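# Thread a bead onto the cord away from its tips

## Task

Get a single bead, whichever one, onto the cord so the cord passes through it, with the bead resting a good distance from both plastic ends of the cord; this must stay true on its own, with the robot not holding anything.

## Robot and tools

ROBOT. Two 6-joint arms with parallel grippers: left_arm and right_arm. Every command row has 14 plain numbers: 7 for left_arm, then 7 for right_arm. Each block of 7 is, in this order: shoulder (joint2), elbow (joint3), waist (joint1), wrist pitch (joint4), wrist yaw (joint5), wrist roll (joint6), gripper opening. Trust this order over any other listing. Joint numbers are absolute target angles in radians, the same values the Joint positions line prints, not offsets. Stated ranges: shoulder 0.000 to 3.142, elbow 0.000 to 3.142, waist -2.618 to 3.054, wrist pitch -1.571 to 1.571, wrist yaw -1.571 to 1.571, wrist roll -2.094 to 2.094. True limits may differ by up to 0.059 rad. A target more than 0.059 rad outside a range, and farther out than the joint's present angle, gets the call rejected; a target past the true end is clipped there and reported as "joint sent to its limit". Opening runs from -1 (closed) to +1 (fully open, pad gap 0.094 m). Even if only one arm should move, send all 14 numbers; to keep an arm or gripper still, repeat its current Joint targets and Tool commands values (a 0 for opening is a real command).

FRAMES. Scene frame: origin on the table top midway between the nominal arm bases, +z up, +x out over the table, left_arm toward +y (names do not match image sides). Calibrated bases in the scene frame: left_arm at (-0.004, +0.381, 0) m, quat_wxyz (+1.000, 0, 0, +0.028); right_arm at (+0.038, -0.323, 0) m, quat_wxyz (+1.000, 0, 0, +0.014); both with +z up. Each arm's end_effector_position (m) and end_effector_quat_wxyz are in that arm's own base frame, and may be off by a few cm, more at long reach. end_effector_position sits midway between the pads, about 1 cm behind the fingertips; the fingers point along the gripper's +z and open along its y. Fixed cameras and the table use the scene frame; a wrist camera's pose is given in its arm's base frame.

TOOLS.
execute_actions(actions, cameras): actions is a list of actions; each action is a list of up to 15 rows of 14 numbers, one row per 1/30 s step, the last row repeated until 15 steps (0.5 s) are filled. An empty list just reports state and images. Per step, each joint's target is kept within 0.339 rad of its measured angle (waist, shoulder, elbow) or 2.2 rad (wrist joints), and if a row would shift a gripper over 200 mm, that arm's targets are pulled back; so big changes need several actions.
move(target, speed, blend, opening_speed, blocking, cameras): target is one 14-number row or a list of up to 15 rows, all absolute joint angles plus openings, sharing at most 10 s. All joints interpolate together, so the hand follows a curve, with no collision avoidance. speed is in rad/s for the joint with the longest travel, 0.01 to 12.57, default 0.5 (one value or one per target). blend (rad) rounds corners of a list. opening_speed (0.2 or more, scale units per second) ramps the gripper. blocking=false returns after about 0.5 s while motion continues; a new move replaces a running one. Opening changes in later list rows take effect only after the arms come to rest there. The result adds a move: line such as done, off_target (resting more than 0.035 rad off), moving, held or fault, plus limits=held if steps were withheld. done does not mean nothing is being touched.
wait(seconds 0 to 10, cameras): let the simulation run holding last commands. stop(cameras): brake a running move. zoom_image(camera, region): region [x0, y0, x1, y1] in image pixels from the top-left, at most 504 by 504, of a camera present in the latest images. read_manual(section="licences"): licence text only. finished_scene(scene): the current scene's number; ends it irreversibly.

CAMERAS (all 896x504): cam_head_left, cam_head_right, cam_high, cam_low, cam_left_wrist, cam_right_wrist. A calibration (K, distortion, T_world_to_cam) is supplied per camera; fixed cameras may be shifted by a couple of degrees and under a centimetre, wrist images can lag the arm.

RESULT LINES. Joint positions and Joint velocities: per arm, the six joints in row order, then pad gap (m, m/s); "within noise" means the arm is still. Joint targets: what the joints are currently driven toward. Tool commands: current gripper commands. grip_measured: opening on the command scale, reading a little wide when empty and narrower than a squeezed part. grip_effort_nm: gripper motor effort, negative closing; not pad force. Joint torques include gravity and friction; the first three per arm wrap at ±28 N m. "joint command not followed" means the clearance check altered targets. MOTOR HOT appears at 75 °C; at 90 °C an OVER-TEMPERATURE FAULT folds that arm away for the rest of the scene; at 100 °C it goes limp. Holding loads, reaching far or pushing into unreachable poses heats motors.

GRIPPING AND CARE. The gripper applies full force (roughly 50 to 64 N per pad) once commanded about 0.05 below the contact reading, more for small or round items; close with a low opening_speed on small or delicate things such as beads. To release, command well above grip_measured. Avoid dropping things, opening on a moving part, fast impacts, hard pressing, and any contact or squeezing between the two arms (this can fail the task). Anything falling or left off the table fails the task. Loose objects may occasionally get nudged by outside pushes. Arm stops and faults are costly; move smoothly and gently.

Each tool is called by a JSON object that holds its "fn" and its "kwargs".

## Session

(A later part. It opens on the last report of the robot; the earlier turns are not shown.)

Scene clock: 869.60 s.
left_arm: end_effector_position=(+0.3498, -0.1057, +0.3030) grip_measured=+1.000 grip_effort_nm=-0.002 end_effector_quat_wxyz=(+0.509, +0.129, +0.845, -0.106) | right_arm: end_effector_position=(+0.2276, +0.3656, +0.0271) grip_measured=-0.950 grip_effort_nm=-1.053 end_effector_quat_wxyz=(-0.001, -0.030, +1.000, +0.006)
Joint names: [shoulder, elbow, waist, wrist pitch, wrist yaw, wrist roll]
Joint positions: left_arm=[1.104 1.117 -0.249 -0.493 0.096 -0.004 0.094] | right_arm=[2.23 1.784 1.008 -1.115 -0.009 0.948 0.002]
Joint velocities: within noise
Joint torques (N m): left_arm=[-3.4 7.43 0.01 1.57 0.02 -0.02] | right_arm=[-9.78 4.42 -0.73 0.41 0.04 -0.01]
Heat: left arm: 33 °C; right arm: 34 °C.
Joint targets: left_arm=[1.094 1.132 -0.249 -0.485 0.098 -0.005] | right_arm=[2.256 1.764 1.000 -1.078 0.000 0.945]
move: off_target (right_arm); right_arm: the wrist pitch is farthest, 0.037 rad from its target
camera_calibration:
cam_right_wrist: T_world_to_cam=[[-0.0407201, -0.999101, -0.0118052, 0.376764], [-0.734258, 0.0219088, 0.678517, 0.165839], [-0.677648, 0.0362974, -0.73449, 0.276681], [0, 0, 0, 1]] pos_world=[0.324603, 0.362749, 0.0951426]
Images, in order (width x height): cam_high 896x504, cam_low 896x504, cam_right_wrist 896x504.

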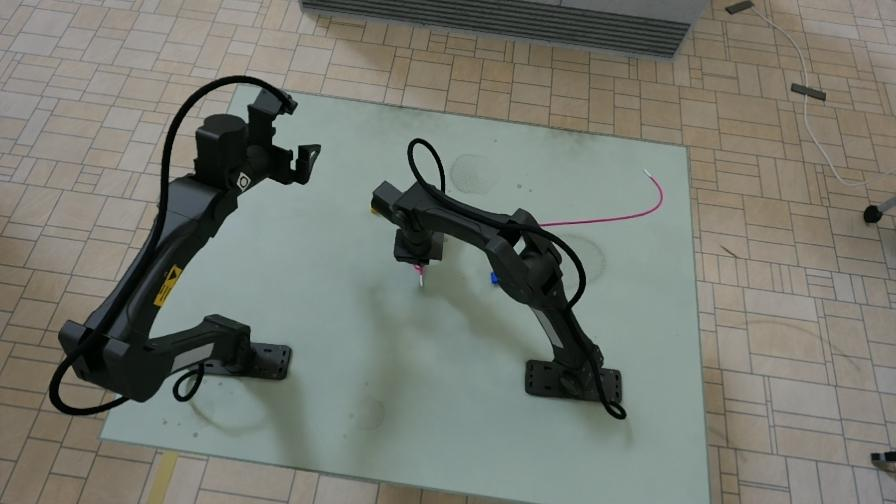

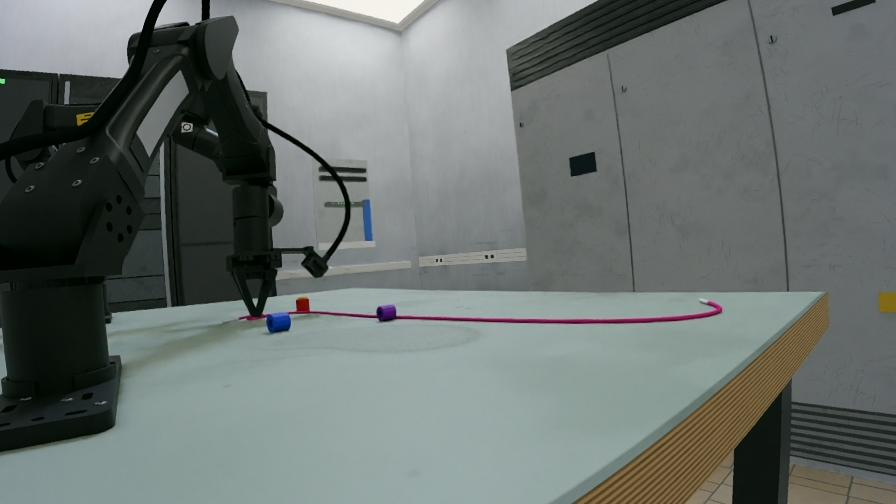

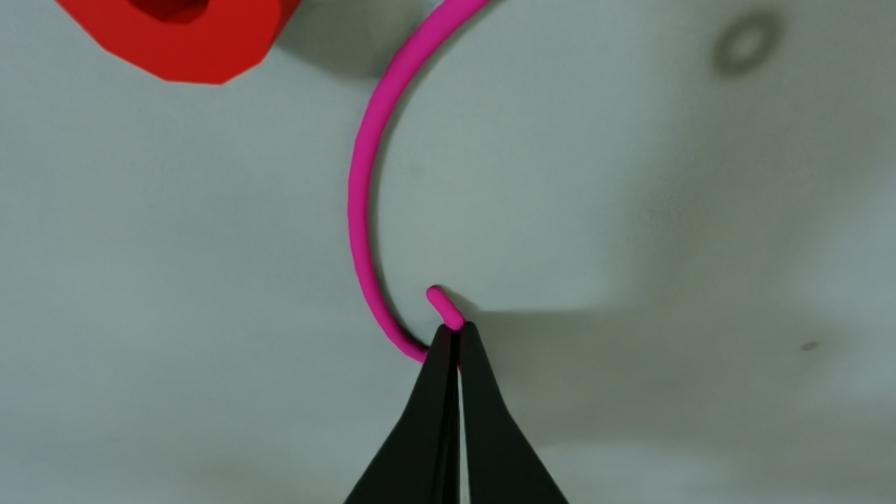

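{"fn": "move", "kwargs": {"target": [[1.094, 1.132, -0.249, -0.485, 0.098, -0.005, 1.0, 2.256, 1.764, 1.0, -1.078, 0.0, 0.945, -0.5], [1.094, 1.132, -0.249, -0.485, 0.098, -0.005, 1.0, 2.09, 1.95, 1.0, -1.40, 0.0, 0.945, -0.5]], "speed": [0.2, 0.4], "opening_speed": 0.8, "cameras": ["cam_low", "cam_right_wrist", "cam_high"]}}

{"fn": "zoom_image", "kwargs": {"camera": "cam_high", "region": [350, 180, 560, 300]}}

Scene clock: 879.67 s.
left_arm: end_effector_position=(+0.3498, -0.1057, +0.3030) grip_measured=+1.000 grip_effort_nm=0.002 end_effector_quat_wxyz=(+0.509, +0.129, +0.845, -0.106) | right_arm: end_effector_position=(+0.2150, +0.3453, +0.1038) grip_measured=-0.503 grip_effort_nm=0.129 end_effector_quat_wxyz=(-0.008, -0.031, +0.999, -0.004)
Joint names: [shoulder, elbow, waist, wrist pitch, wrist yaw, wrist roll]
Joint positions: left_arm=[1.104 1.117 -0.249 -0.493 0.096 -0.004 0.094] | right_arm=[2.124 1.919 1.008 -1.381 -0.009 0.946 0.023]
Joint velocities: within noise
Joint torques (N m): left_arm=[-3.38 7.43 0.02 1.57 0.02 -0.02] | right_arm=[-13.81 8.43 -0.66 -0.23 0.07 -0.01]
Heat: left arm: 33 °C; right arm: 34 °C.
Joint targets: left_arm=[1.094 1.132 -0.249 -0.485 0.098 -0.005] | right_arm=[2.090 1.950 1.000 -1.400 0.000 0.945]
move: done
camera_calibration:
cam_right_wrist: T_world_to_cam=[[-0.0395537, -0.99918, 0.00870572, 0.354522], [-0.725677, 0.0347139, 0.687159, 0.097893], [-0.686898, 0.0208621, -0.726454, 0.331755], [0, 0, 0, 1]] pos_world=[0.312943, 0.343911, 0.17065]
Images, in order (width x height): cam_high 896x504, cam_low 896x504, cam_right_wrist 896x504.

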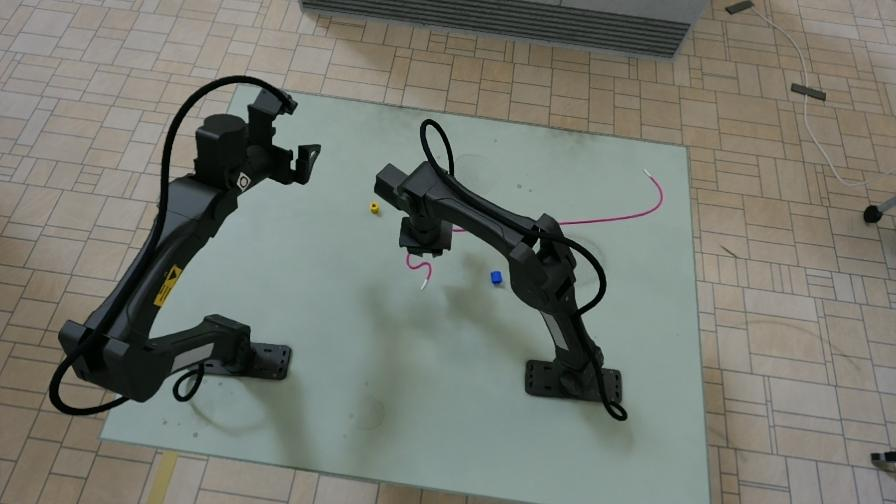

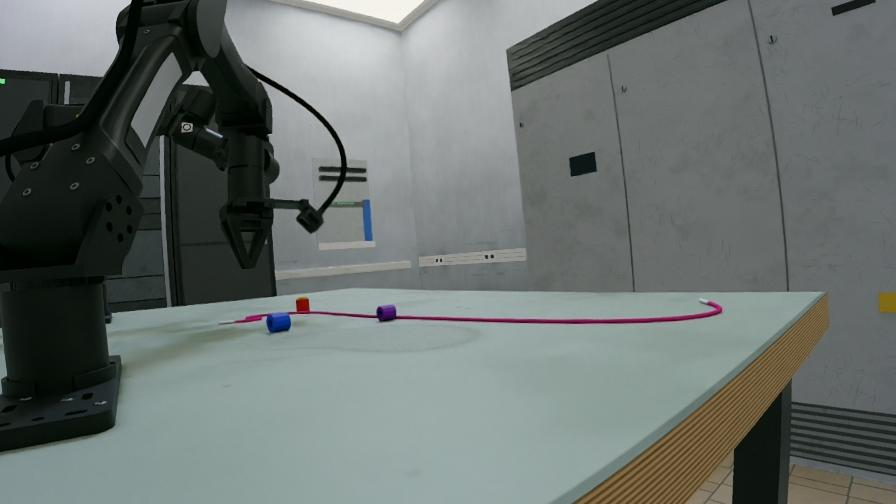

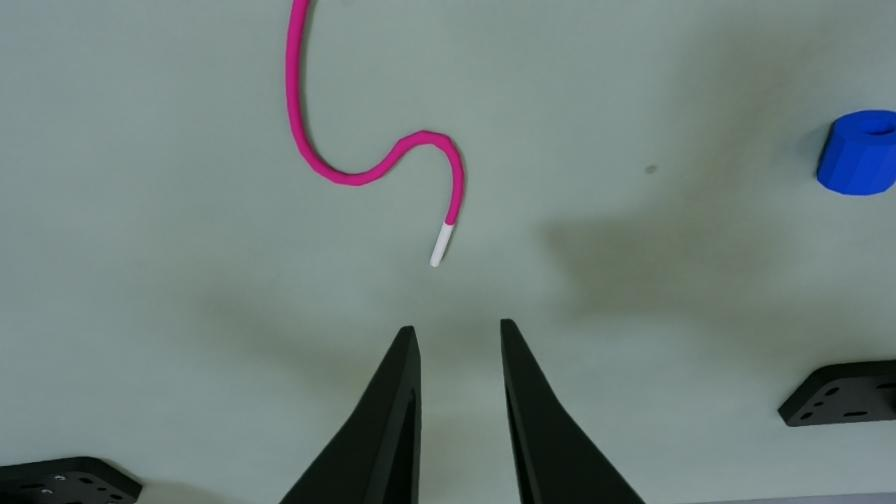

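Scaled by 2.400 from the camera's 896x504 image, which has a finer 1280x720 frame.

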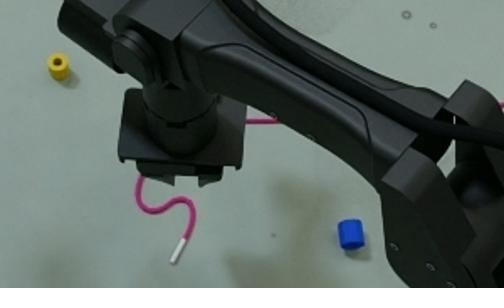

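{"fn": "move", "kwargs": {"target": [[1.094, 1.132, -0.249, -0.485, 0.098, -0.005, 0.2, 1.958, 1.761, 0.372, -1.34, 0.0, 0.313, 0.0], [2.28, 2.17, -0.99, -1.457, 0.0, -1.02, 0.2, 1.958, 1.761, 0.372, -1.34, 0.0, 0.313, 0.0]], "speed": 0.8}}

Scene clock: 921.97 s.
left_arm: end_effector_position=(+0.2369, -0.3702, +0.1001) grip_measured=+0.202 grip_effort_nm=-0.085 end_effector_quat_wxyz=(-0.006, -0.007, +1.000, -0.001) | right_arm: end_effector_position=(+0.3530, +0.1371, +0.1130) grip_measured=-0.003 grip_effort_nm=0.134 end_effector_quat_wxyz=(-0.010, -0.025, +1.000, -0.001)
Joint names: [shoulder, elbow, waist, wrist pitch, wrist yaw, wrist roll]
Joint positions: left_arm=[2.271 2.142 -0.999 -1.446 0.012 -1.012 0.056] | right_arm=[2.006 1.779 0.366 -1.363 -0.004 0.316 0.047]
Joint velocities: within noise
Joint torques (N m): left_arm=[-11.1 7.39 0.72 0.22 -0.11 -0.05] | right_arm=[-13.93 4.59 0.51 0.21 0.01 -0.03]
Heat: left arm: 32 °C; right arm: 37 °C.
Joint targets: left_arm=[2.280 2.170 -0.990 -1.457 0.000 -1.020] | right_arm=[1.958 1.761 0.372 -1.340 0.000 0.313]
move: off_target (right_arm); right_arm: the shoulder is farthest, 0.048 rad from its target
camera_calibration:
cam_left_wrist: T_world_to_cam=[[-0.115835, -0.99325, 0.00609064, -0.336446], [-0.723081, 0.088528, 0.685067, 0.161392], [-0.680982, 0.0749506, -0.728454, 0.375081], [0, 0, 0, 1]] pos_world=[0.333151, -0.376575, 0.164714]
cam_right_wrist: T_world_to_cam=[[-0.0514301, -0.99867, 0.00368012, 0.156546], [-0.722666, 0.0397591, 0.690053, 0.196797], [-0.689281, 0.03283, -0.72375, 0.436501], [0, 0, 0, 1]] pos_world=[0.451142, 0.134183, 0.179541]

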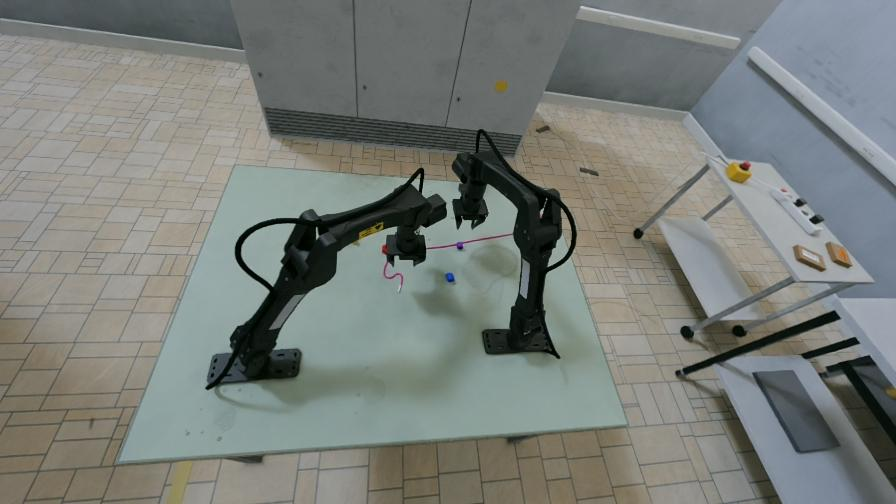

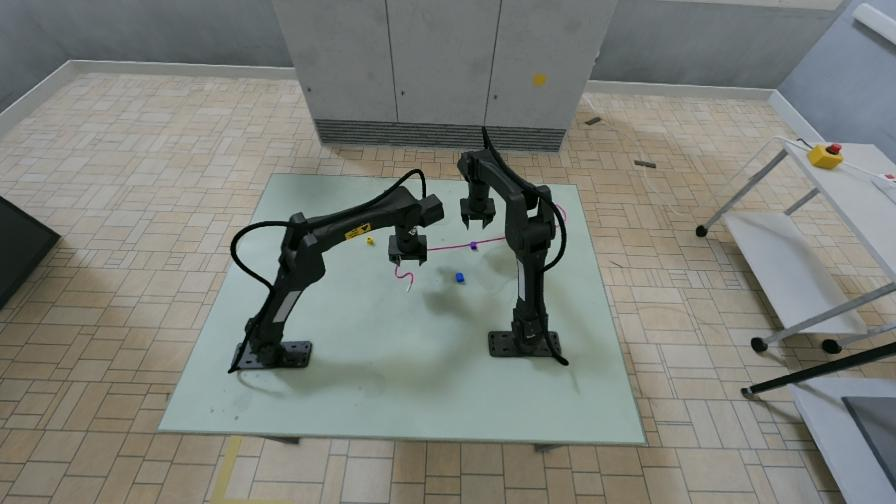

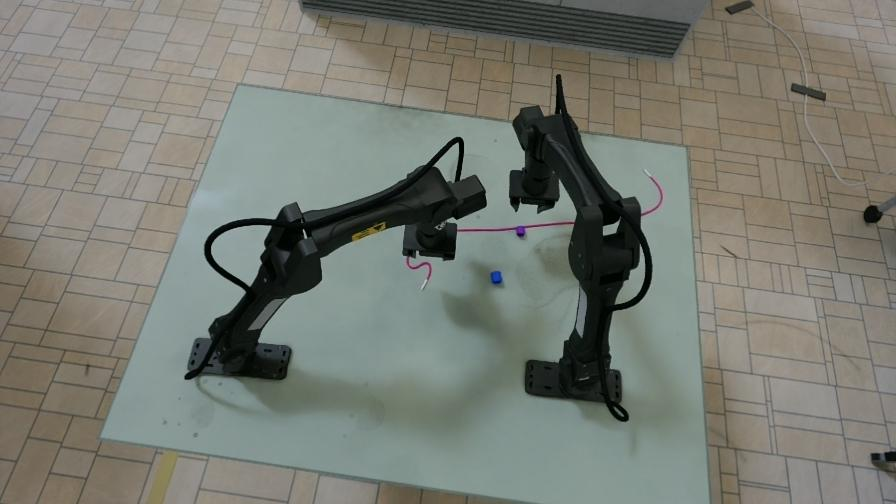

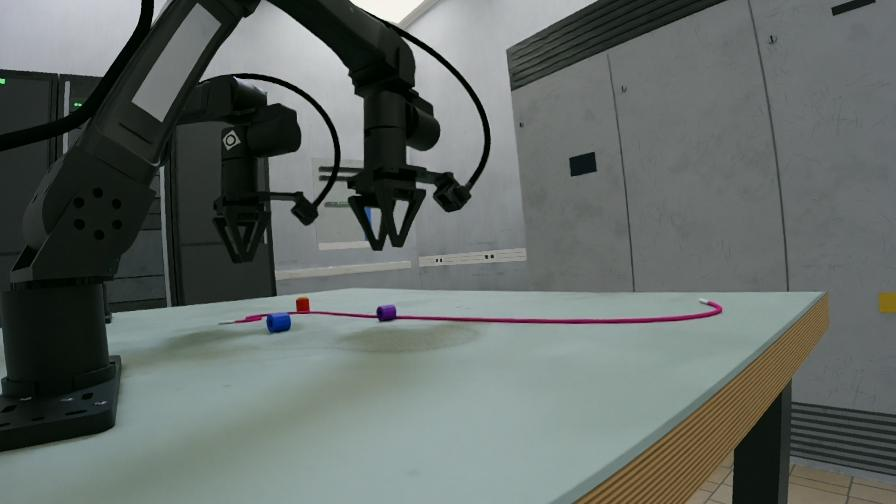

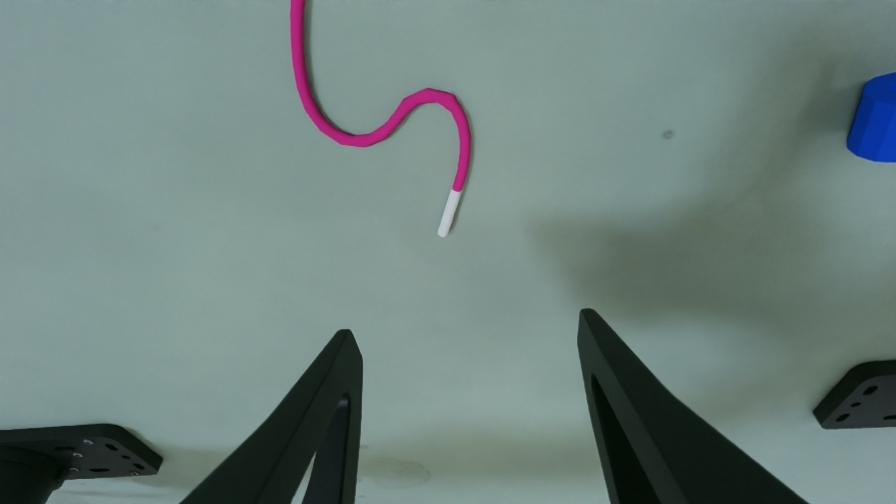

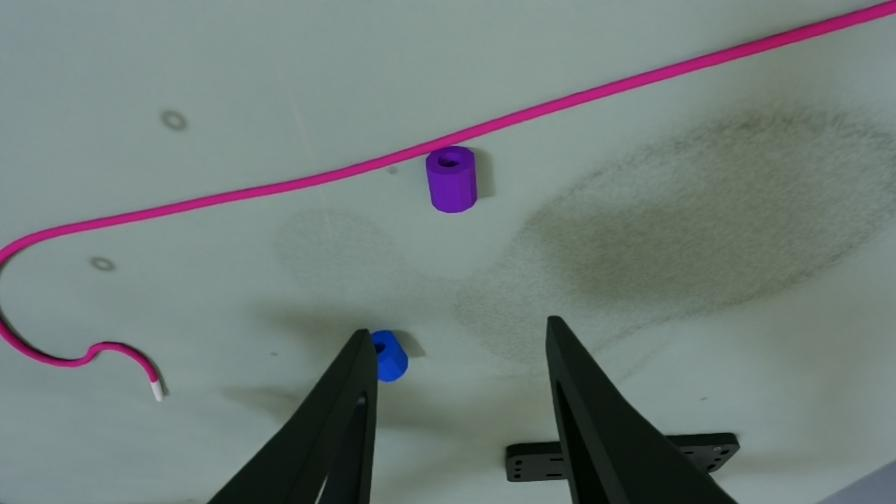

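{"fn": "move", "kwargs": {"target": [2.351, 1.952, -0.964, -1.172, 0.0, -0.978, 0.0, 1.958, 1.761, 0.372, -1.34, 0.0, 0.313, 0.0], "speed": 0.4, "cameras": ["cam_low", "cam_left_wrist", "cam_high"]}}

{"fn": "zoom_image", "kwargs": {"camera": "cam_low", "region": [180, 230, 360, 350]}}

Scene clock: 952.87 s.
left_arm: end_effector_position=(+0.2545, -0.3751, +0.0254) grip_measured=+0.002 grip_effort_nm=-0.090 end_effector_quat_wxyz=(-0.003, -0.005, +1.000, -0.005) | right_arm: end_effector_position=(+0.3530, +0.1371, +0.1130) grip_measured=-0.003 grip_effort_nm=0.134 end_effector_quat_wxyz=(-0.010, -0.025, +1.000, -0.001)
Joint names: [shoulder, elbow, waist, wrist pitch, wrist yaw, wrist roll]
Joint positions: left_arm=[2.334 1.953 -0.972 -1.185 0.011 -0.982 0.047] | right_arm=[2.006 1.779 0.366 -1.363 -0.004 0.316 0.047]
Joint velocities: within noise
Joint torques (N m): left_arm=[-10.96 5.19 0.66 0.43 -0.11 0.01] | right_arm=[-13.93 4.64 0.54 0.2 0.01 -0.01]
Heat: left arm: 29 °C; right arm: 38 °C.
Joint targets: left_arm=[2.351 1.952 -0.964 -1.172 0.000 -0.978] | right_arm=[1.958 1.761 0.372 -1.340 0.000 0.313]
move: off_target (right_arm); right_arm: the shoulder is farthest, 0.048 rad from its target
camera_calibration:
cam_left_wrist: T_world_to_cam=[[-0.120098, -0.992676, 0.0130637, -0.33769], [-0.7265, 0.0968479, 0.680307, 0.229811], [-0.67659, 0.0722127, -0.732811, 0.33099], [0, 0, 0, 1]] pos_world=[0.350346, -0.381375, 0.0906226]
Images, in order (width x height): cam_high 896x504, cam_low 896x504, cam_left_wrist 896x504.

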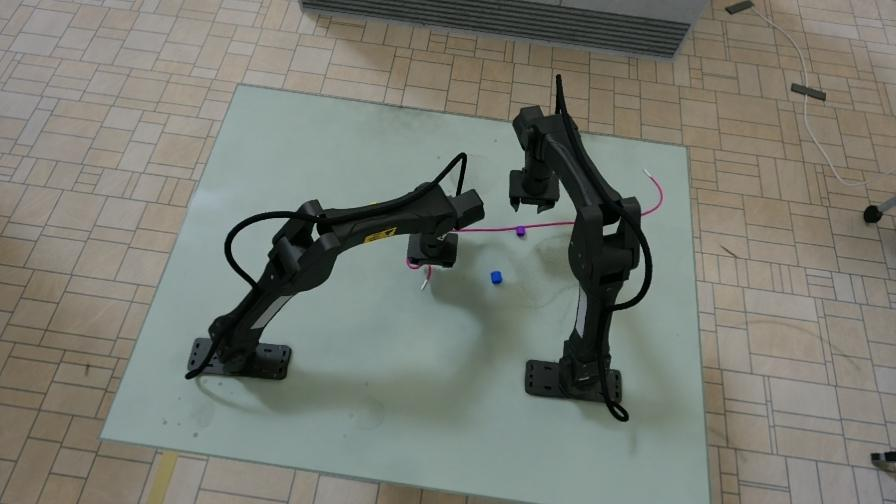

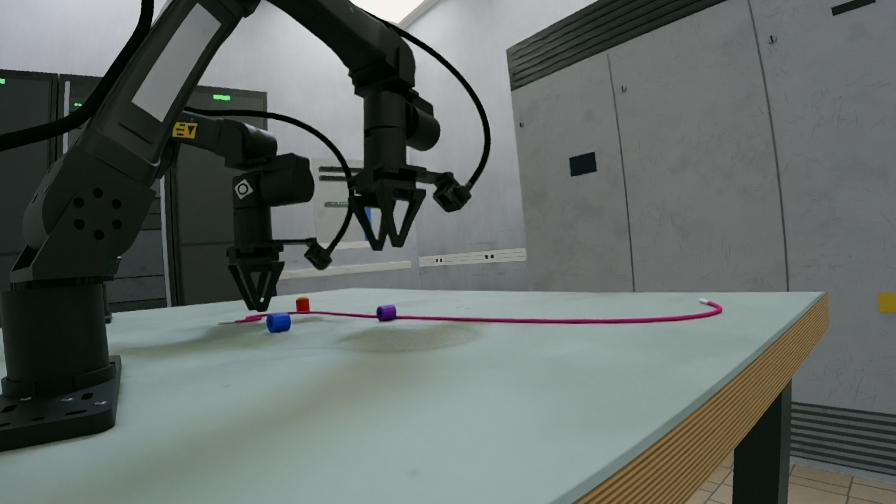

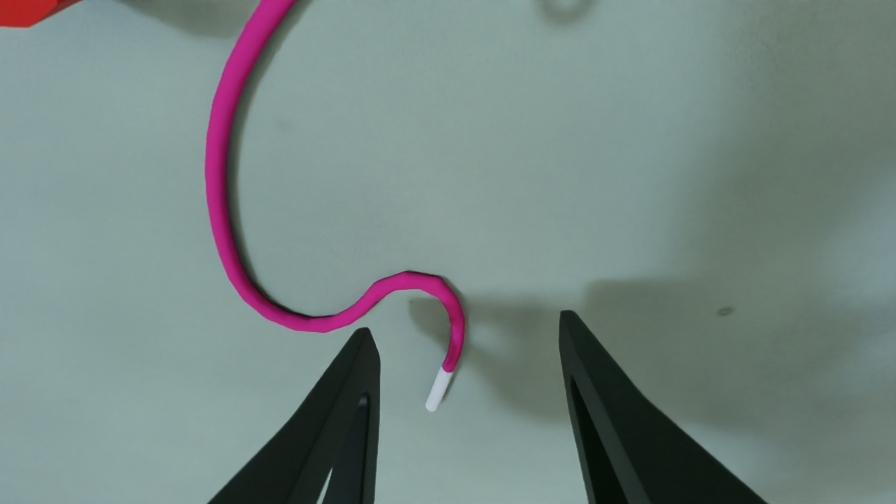

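Scaled by 2.800 from the camera's 896x504 image, which has a finer 1280x720 frame.

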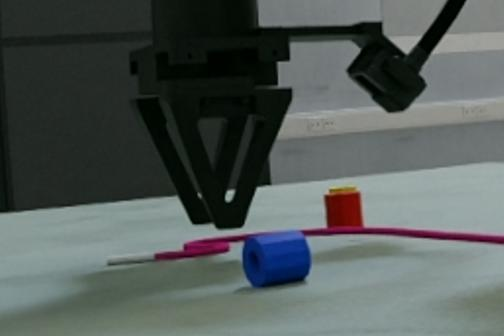

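{"fn": "move", "kwargs": {"target": [2.362, 1.908, -0.964, -1.125, 0.0, -0.978, 0.0, 1.958, 1.761, 0.372, -1.34, 0.0, 0.313, 0.0], "speed": 0.3, "cameras": ["cam_low", "cam_left_wrist"]}}

{"fn": "zoom_image", "kwargs": {"camera": "cam_low", "region": [180, 230, 360, 350]}}

Scene clock: 975.70 s.
left_arm: end_effector_position=(+0.2533, -0.3733, +0.0139) grip_measured=+0.002 grip_effort_nm=-0.095 end_effector_quat_wxyz=(-0.005, -0.004, +1.000, -0.004) | right_arm: end_effector_position=(+0.3530, +0.1371, +0.1130) grip_measured=-0.003 grip_effort_nm=0.134 end_effector_quat_wxyz=(-0.010, -0.025, +1.000, -0.001)
Joint names: [shoulder, elbow, waist, wrist pitch, wrist yaw, wrist roll]
Joint positions: left_arm=[2.338 1.913 -0.972 -1.145 0.011 -0.981 0.047] | right_arm=[2.006 1.779 0.366 -1.363 -0.004 0.316 0.047]
Joint velocities: within noise
Joint torques (N m): left_arm=[-10.47 4.79 0.68 0.52 -0.11 0.02] | right_arm=[-13.86 4.64 0.54 0.2 0.02 -0.02]
Heat: left arm: 28 °C; right arm: 38 °C.
Joint targets: left_arm=[2.362 1.908 -0.964 -1.125 0.000 -0.978] | right_arm=[1.958 1.761 0.372 -1.340 0.000 0.313]
move: off_target (right_arm); right_arm: the shoulder is farthest, 0.048 rad from its target
camera_calibration:
cam_left_wrist: T_world_to_cam=[[-0.1205, -0.992661, 0.0102162, -0.335799], [-0.725, 0.0950288, 0.682161, 0.23554], [-0.678126, 0.0747933, -0.73113, 0.323014], [0, 0, 0, 1]] pos_world=[0.349347, -0.379877, 0.0789192]
Images, in order (width x height): cam_low 896x504, cam_left_wrist 896x504.

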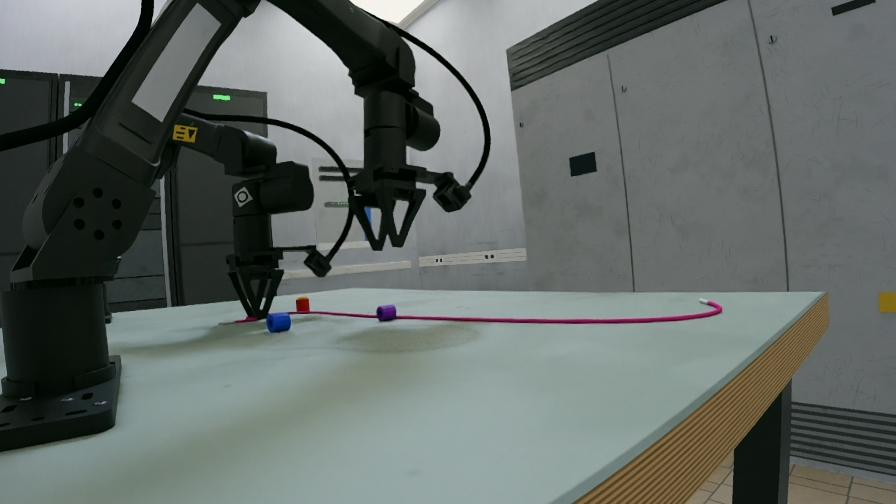

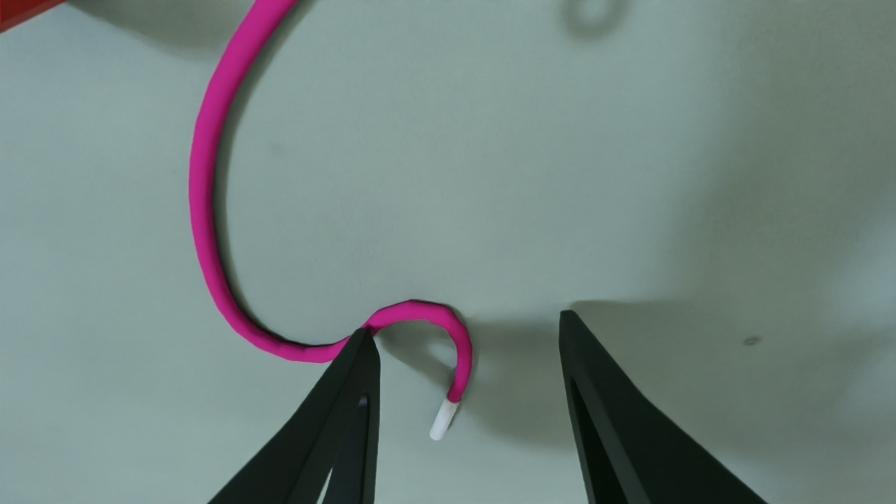

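Scaled by 2.800 from the camera's 896x504 image, which has a finer 1280x720 frame.

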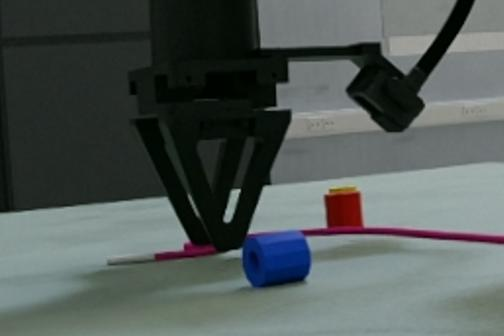

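{"fn": "move", "kwargs": {"target": [2.362, 1.908, -0.964, -1.125, 0.0, -0.978, -0.96, 1.958, 1.761, 0.372, -1.34, 0.0, 0.313, 0.0], "speed": 0.3, "opening_speed": 0.6, "cameras": ["cam_low", "cam_left_wrist"]}}

Scene clock: 985.07 s.
left_arm: end_effector_position=(+0.2544, -0.3749, +0.0139) grip_measured=-0.958 grip_effort_nm=-0.105 end_effector_quat_wxyz=(-0.002, -0.004, +1.000, -0.007) | right_arm: end_effector_position=(+0.3530, +0.1371, +0.1130) grip_measured=-0.003 grip_effort_nm=0.134 end_effector_quat_wxyz=(-0.010, -0.025, +1.000, -0.001)
Joint names: [shoulder, elbow, waist, wrist pitch, wrist yaw, wrist roll]
Joint positions: left_arm=[2.338 1.913 -0.972 -1.137 0.011 -0.981 0.002] | right_arm=[2.006 1.779 0.366 -1.363 -0.004 0.316 0.047]
Joint velocities: within noise
Joint torques (N m): left_arm=[-10.35 4.86 0.68 0.46 -0.11 0.02] | right_arm=[-13.91 4.63 0.59 0.2 0.01 -0.03]
Heat: left arm: 27 °C; right arm: 38 °C.
Joint targets: left_arm=[2.362 1.908 -0.964 -1.125 0.000 -0.978] | right_arm=[1.958 1.761 0.372 -1.340 0.000 0.313]
move: off_target (right_arm); right_arm: the shoulder is farthest, 0.048 rad from its target
camera_calibration:
cam_left_wrist: T_world_to_cam=[[-0.120552, -0.992583, 0.0157055, -0.337186], [-0.728131, 0.0991647, 0.678227, 0.238861], [-0.674754, 0.0703257, -0.734684, 0.321407], [0, 0, 0, 1]] pos_world=[0.350145, -0.380974, 0.0794261]
Images, in order (width x height): cam_low 896x504, cam_left_wrist 896x504.

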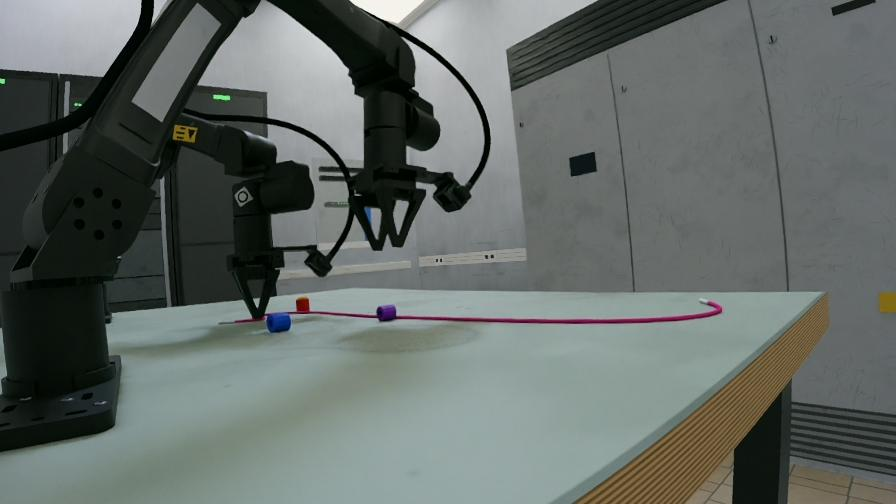

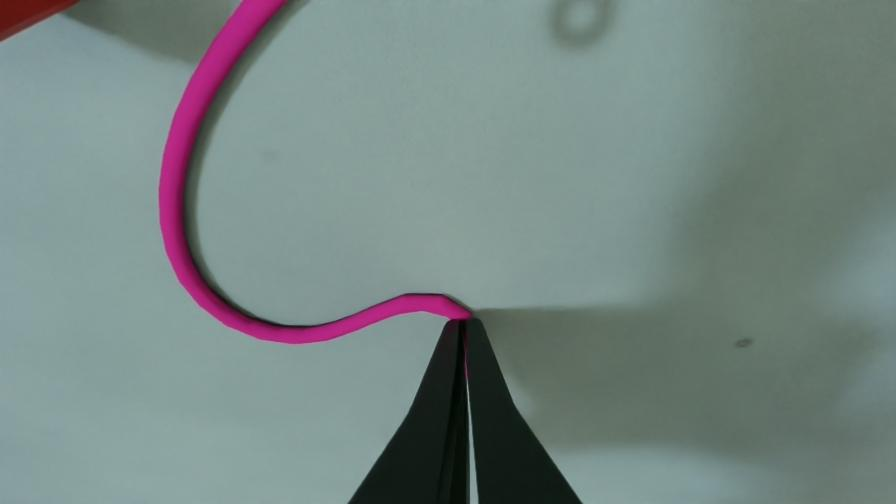

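{"fn": "move", "kwargs": {"target": [2.362, 1.908, -0.964, -1.125, 0.0, -0.978, -1.0, 2.046, 1.433, 0.394, -0.954, 0.0, 0.341, 0.0], "speed": 0.4, "cameras": ["cam_low", "cam_right_wrist"]}}

{"fn": "zoom_image", "kwargs": {"camera": "cam_low", "region": [310, 250, 470, 350]}}

Scene clock: 1017.40 s.
left_arm: end_effector_position=(+0.2544, -0.3749, +0.0139) grip_measured=-0.997 grip_effort_nm=-0.159 end_effector_quat_wxyz=(-0.002, -0.004, +1.000, -0.007) | right_arm: end_effector_position=(+0.3436, +0.1414, +0.0223) grip_measured=-0.003 grip_effort_nm=0.129 end_effector_quat_wxyz=(-0.007, -0.026, +1.000, +0.000)
Joint names: [shoulder, elbow, waist, wrist pitch, wrist yaw, wrist roll]
Joint positions: left_arm=[2.338 1.913 -0.972 -1.137 0.011 -0.981 0] | right_arm=[2.032 1.451 0.386 -1.003 -0.004 0.334 0.047]
Joint velocities: within noise
Joint torques (N m): left_arm=[-10.36 4.86 0.69 0.46 -0.11 0.02] | right_arm=[-8.84 4.34 0.75 0.47 0.03 0.08]
Heat: left arm: 27 °C; right arm: 39 °C.
Joint targets: left_arm=[2.362 1.908 -0.964 -1.125 0.000 -0.978] | right_arm=[2.046 1.433 0.394 -0.954 0.000 0.341]
move: off_target (right_arm); right_arm: the wrist pitch is farthest, 0.049 rad from its target
camera_calibration:
cam_right_wrist: T_world_to_cam=[[-0.049183, -0.998788, 0.00174968, 0.159967], [-0.726176, 0.0369615, 0.686515, 0.254097], [-0.685747, 0.0324943, -0.727114, 0.36317], [0, 0, 0, 1]] pos_world=[0.441429, 0.13858, 0.0893445]
Images, in order (width x height): cam_low 896x504, cam_right_wrist 896x504.

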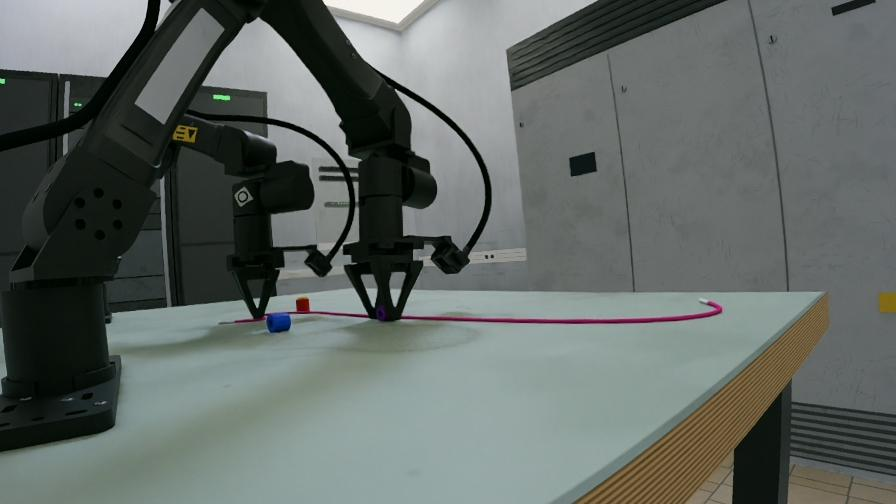

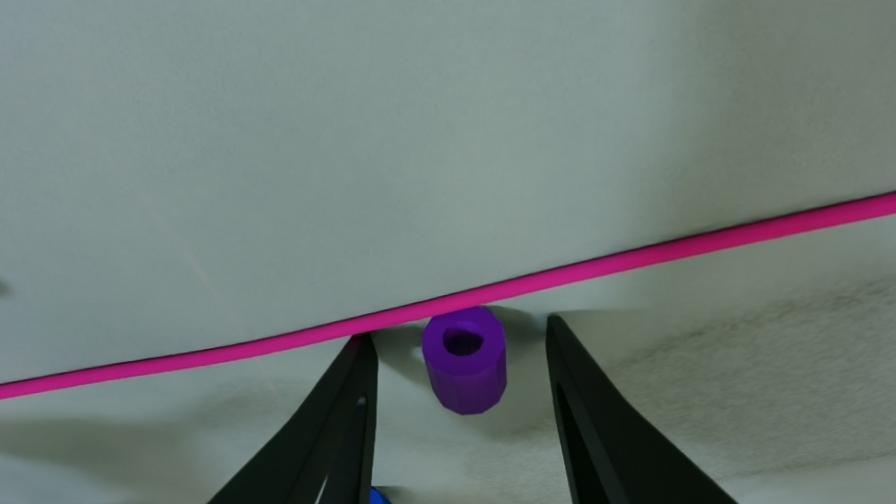

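Scaled by 3.150 from the camera's 896x504 image, which has a finer 1280x720 frame.

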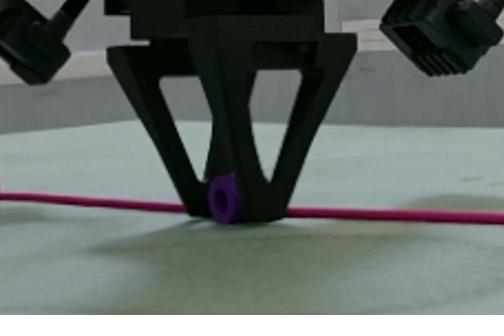

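{"fn": "move", "kwargs": {"target": [[2.362, 1.908, -0.964, -1.125, 0.0, -0.978, -1.0, 2.046, 1.433, 0.394, -0.954, 0.0, 0.341, -0.62], [2.362, 1.908, -0.964, -1.125, 0.0, -0.978, -1.0, 1.97, 1.70, 0.394, -1.30, 0.0, 0.341, -0.62]], "speed": 0.4, "opening_speed": 0.6, "cameras": ["cam_low", "cam_right_wrist"]}}

Scene clock: 1032.47 s.
left_arm: end_effector_position=(+0.2544, -0.3749, +0.0139) grip_measured=-0.997 grip_effort_nm=-0.159 end_effector_quat_wxyz=(-0.002, -0.004, +1.000, -0.007) | right_arm: end_effector_position=(+0.3392, +0.1421, +0.0828) grip_measured=-0.597 grip_effort_nm=-1.057 end_effector_quat_wxyz=(-0.030, -0.027, +0.999, -0.006)
Joint names: [shoulder, elbow, waist, wrist pitch, wrist yaw, wrist roll]
Joint positions: left_arm=[2.338 1.913 -0.972 -1.137 0.011 -0.981 0] | right_arm=[2.01 1.664 0.389 -1.285 -0.01 0.335 0.019]
Joint velocities: within noise
Joint torques (N m): left_arm=[-10.35 4.88 0.68 0.46 -0.11 0.02] | right_arm=[-13.26 8.7 0.42 -0.25 0.08 0.07]
Heat: left arm: 26 °C; right arm: 36 °C.
Joint targets: left_arm=[2.362 1.908 -0.964 -1.125 0.000 -0.978] | right_arm=[1.970 1.700 0.394 -1.300 0.000 0.341]
move: off_target (right_arm); right_arm: the shoulder is farthest, 0.040 rad from its target
camera_calibration:
cam_right_wrist: T_world_to_cam=[[-0.0463066, -0.998794, 0.0163101, 0.158256], [-0.693623, 0.0438992, 0.718999, 0.194608], [-0.718848, 0.0219813, -0.69482, 0.414078], [0, 0, 0, 1]] pos_world=[0.439972, 0.14042, 0.145206]
Images, in order (width x height): cam_low 896x504, cam_right_wrist 896x504.

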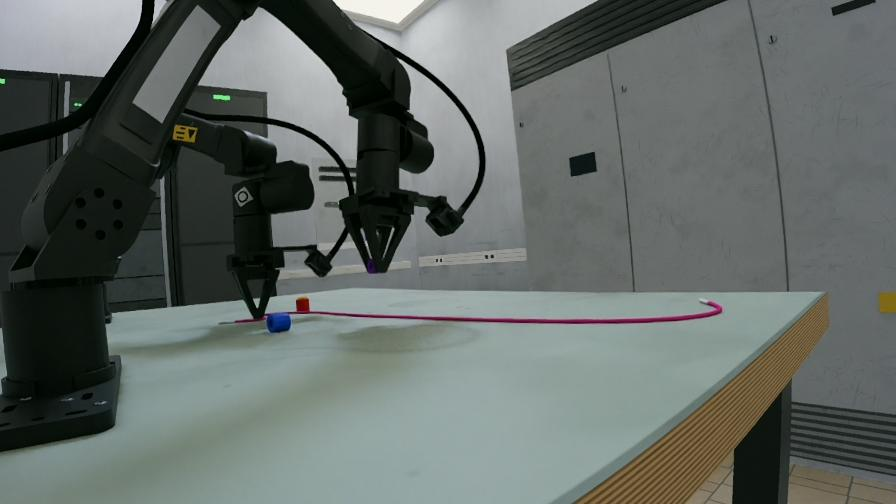

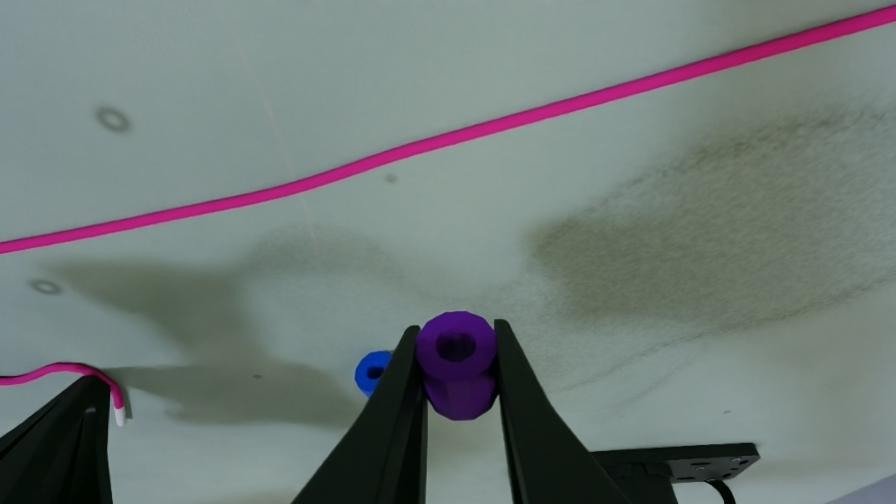

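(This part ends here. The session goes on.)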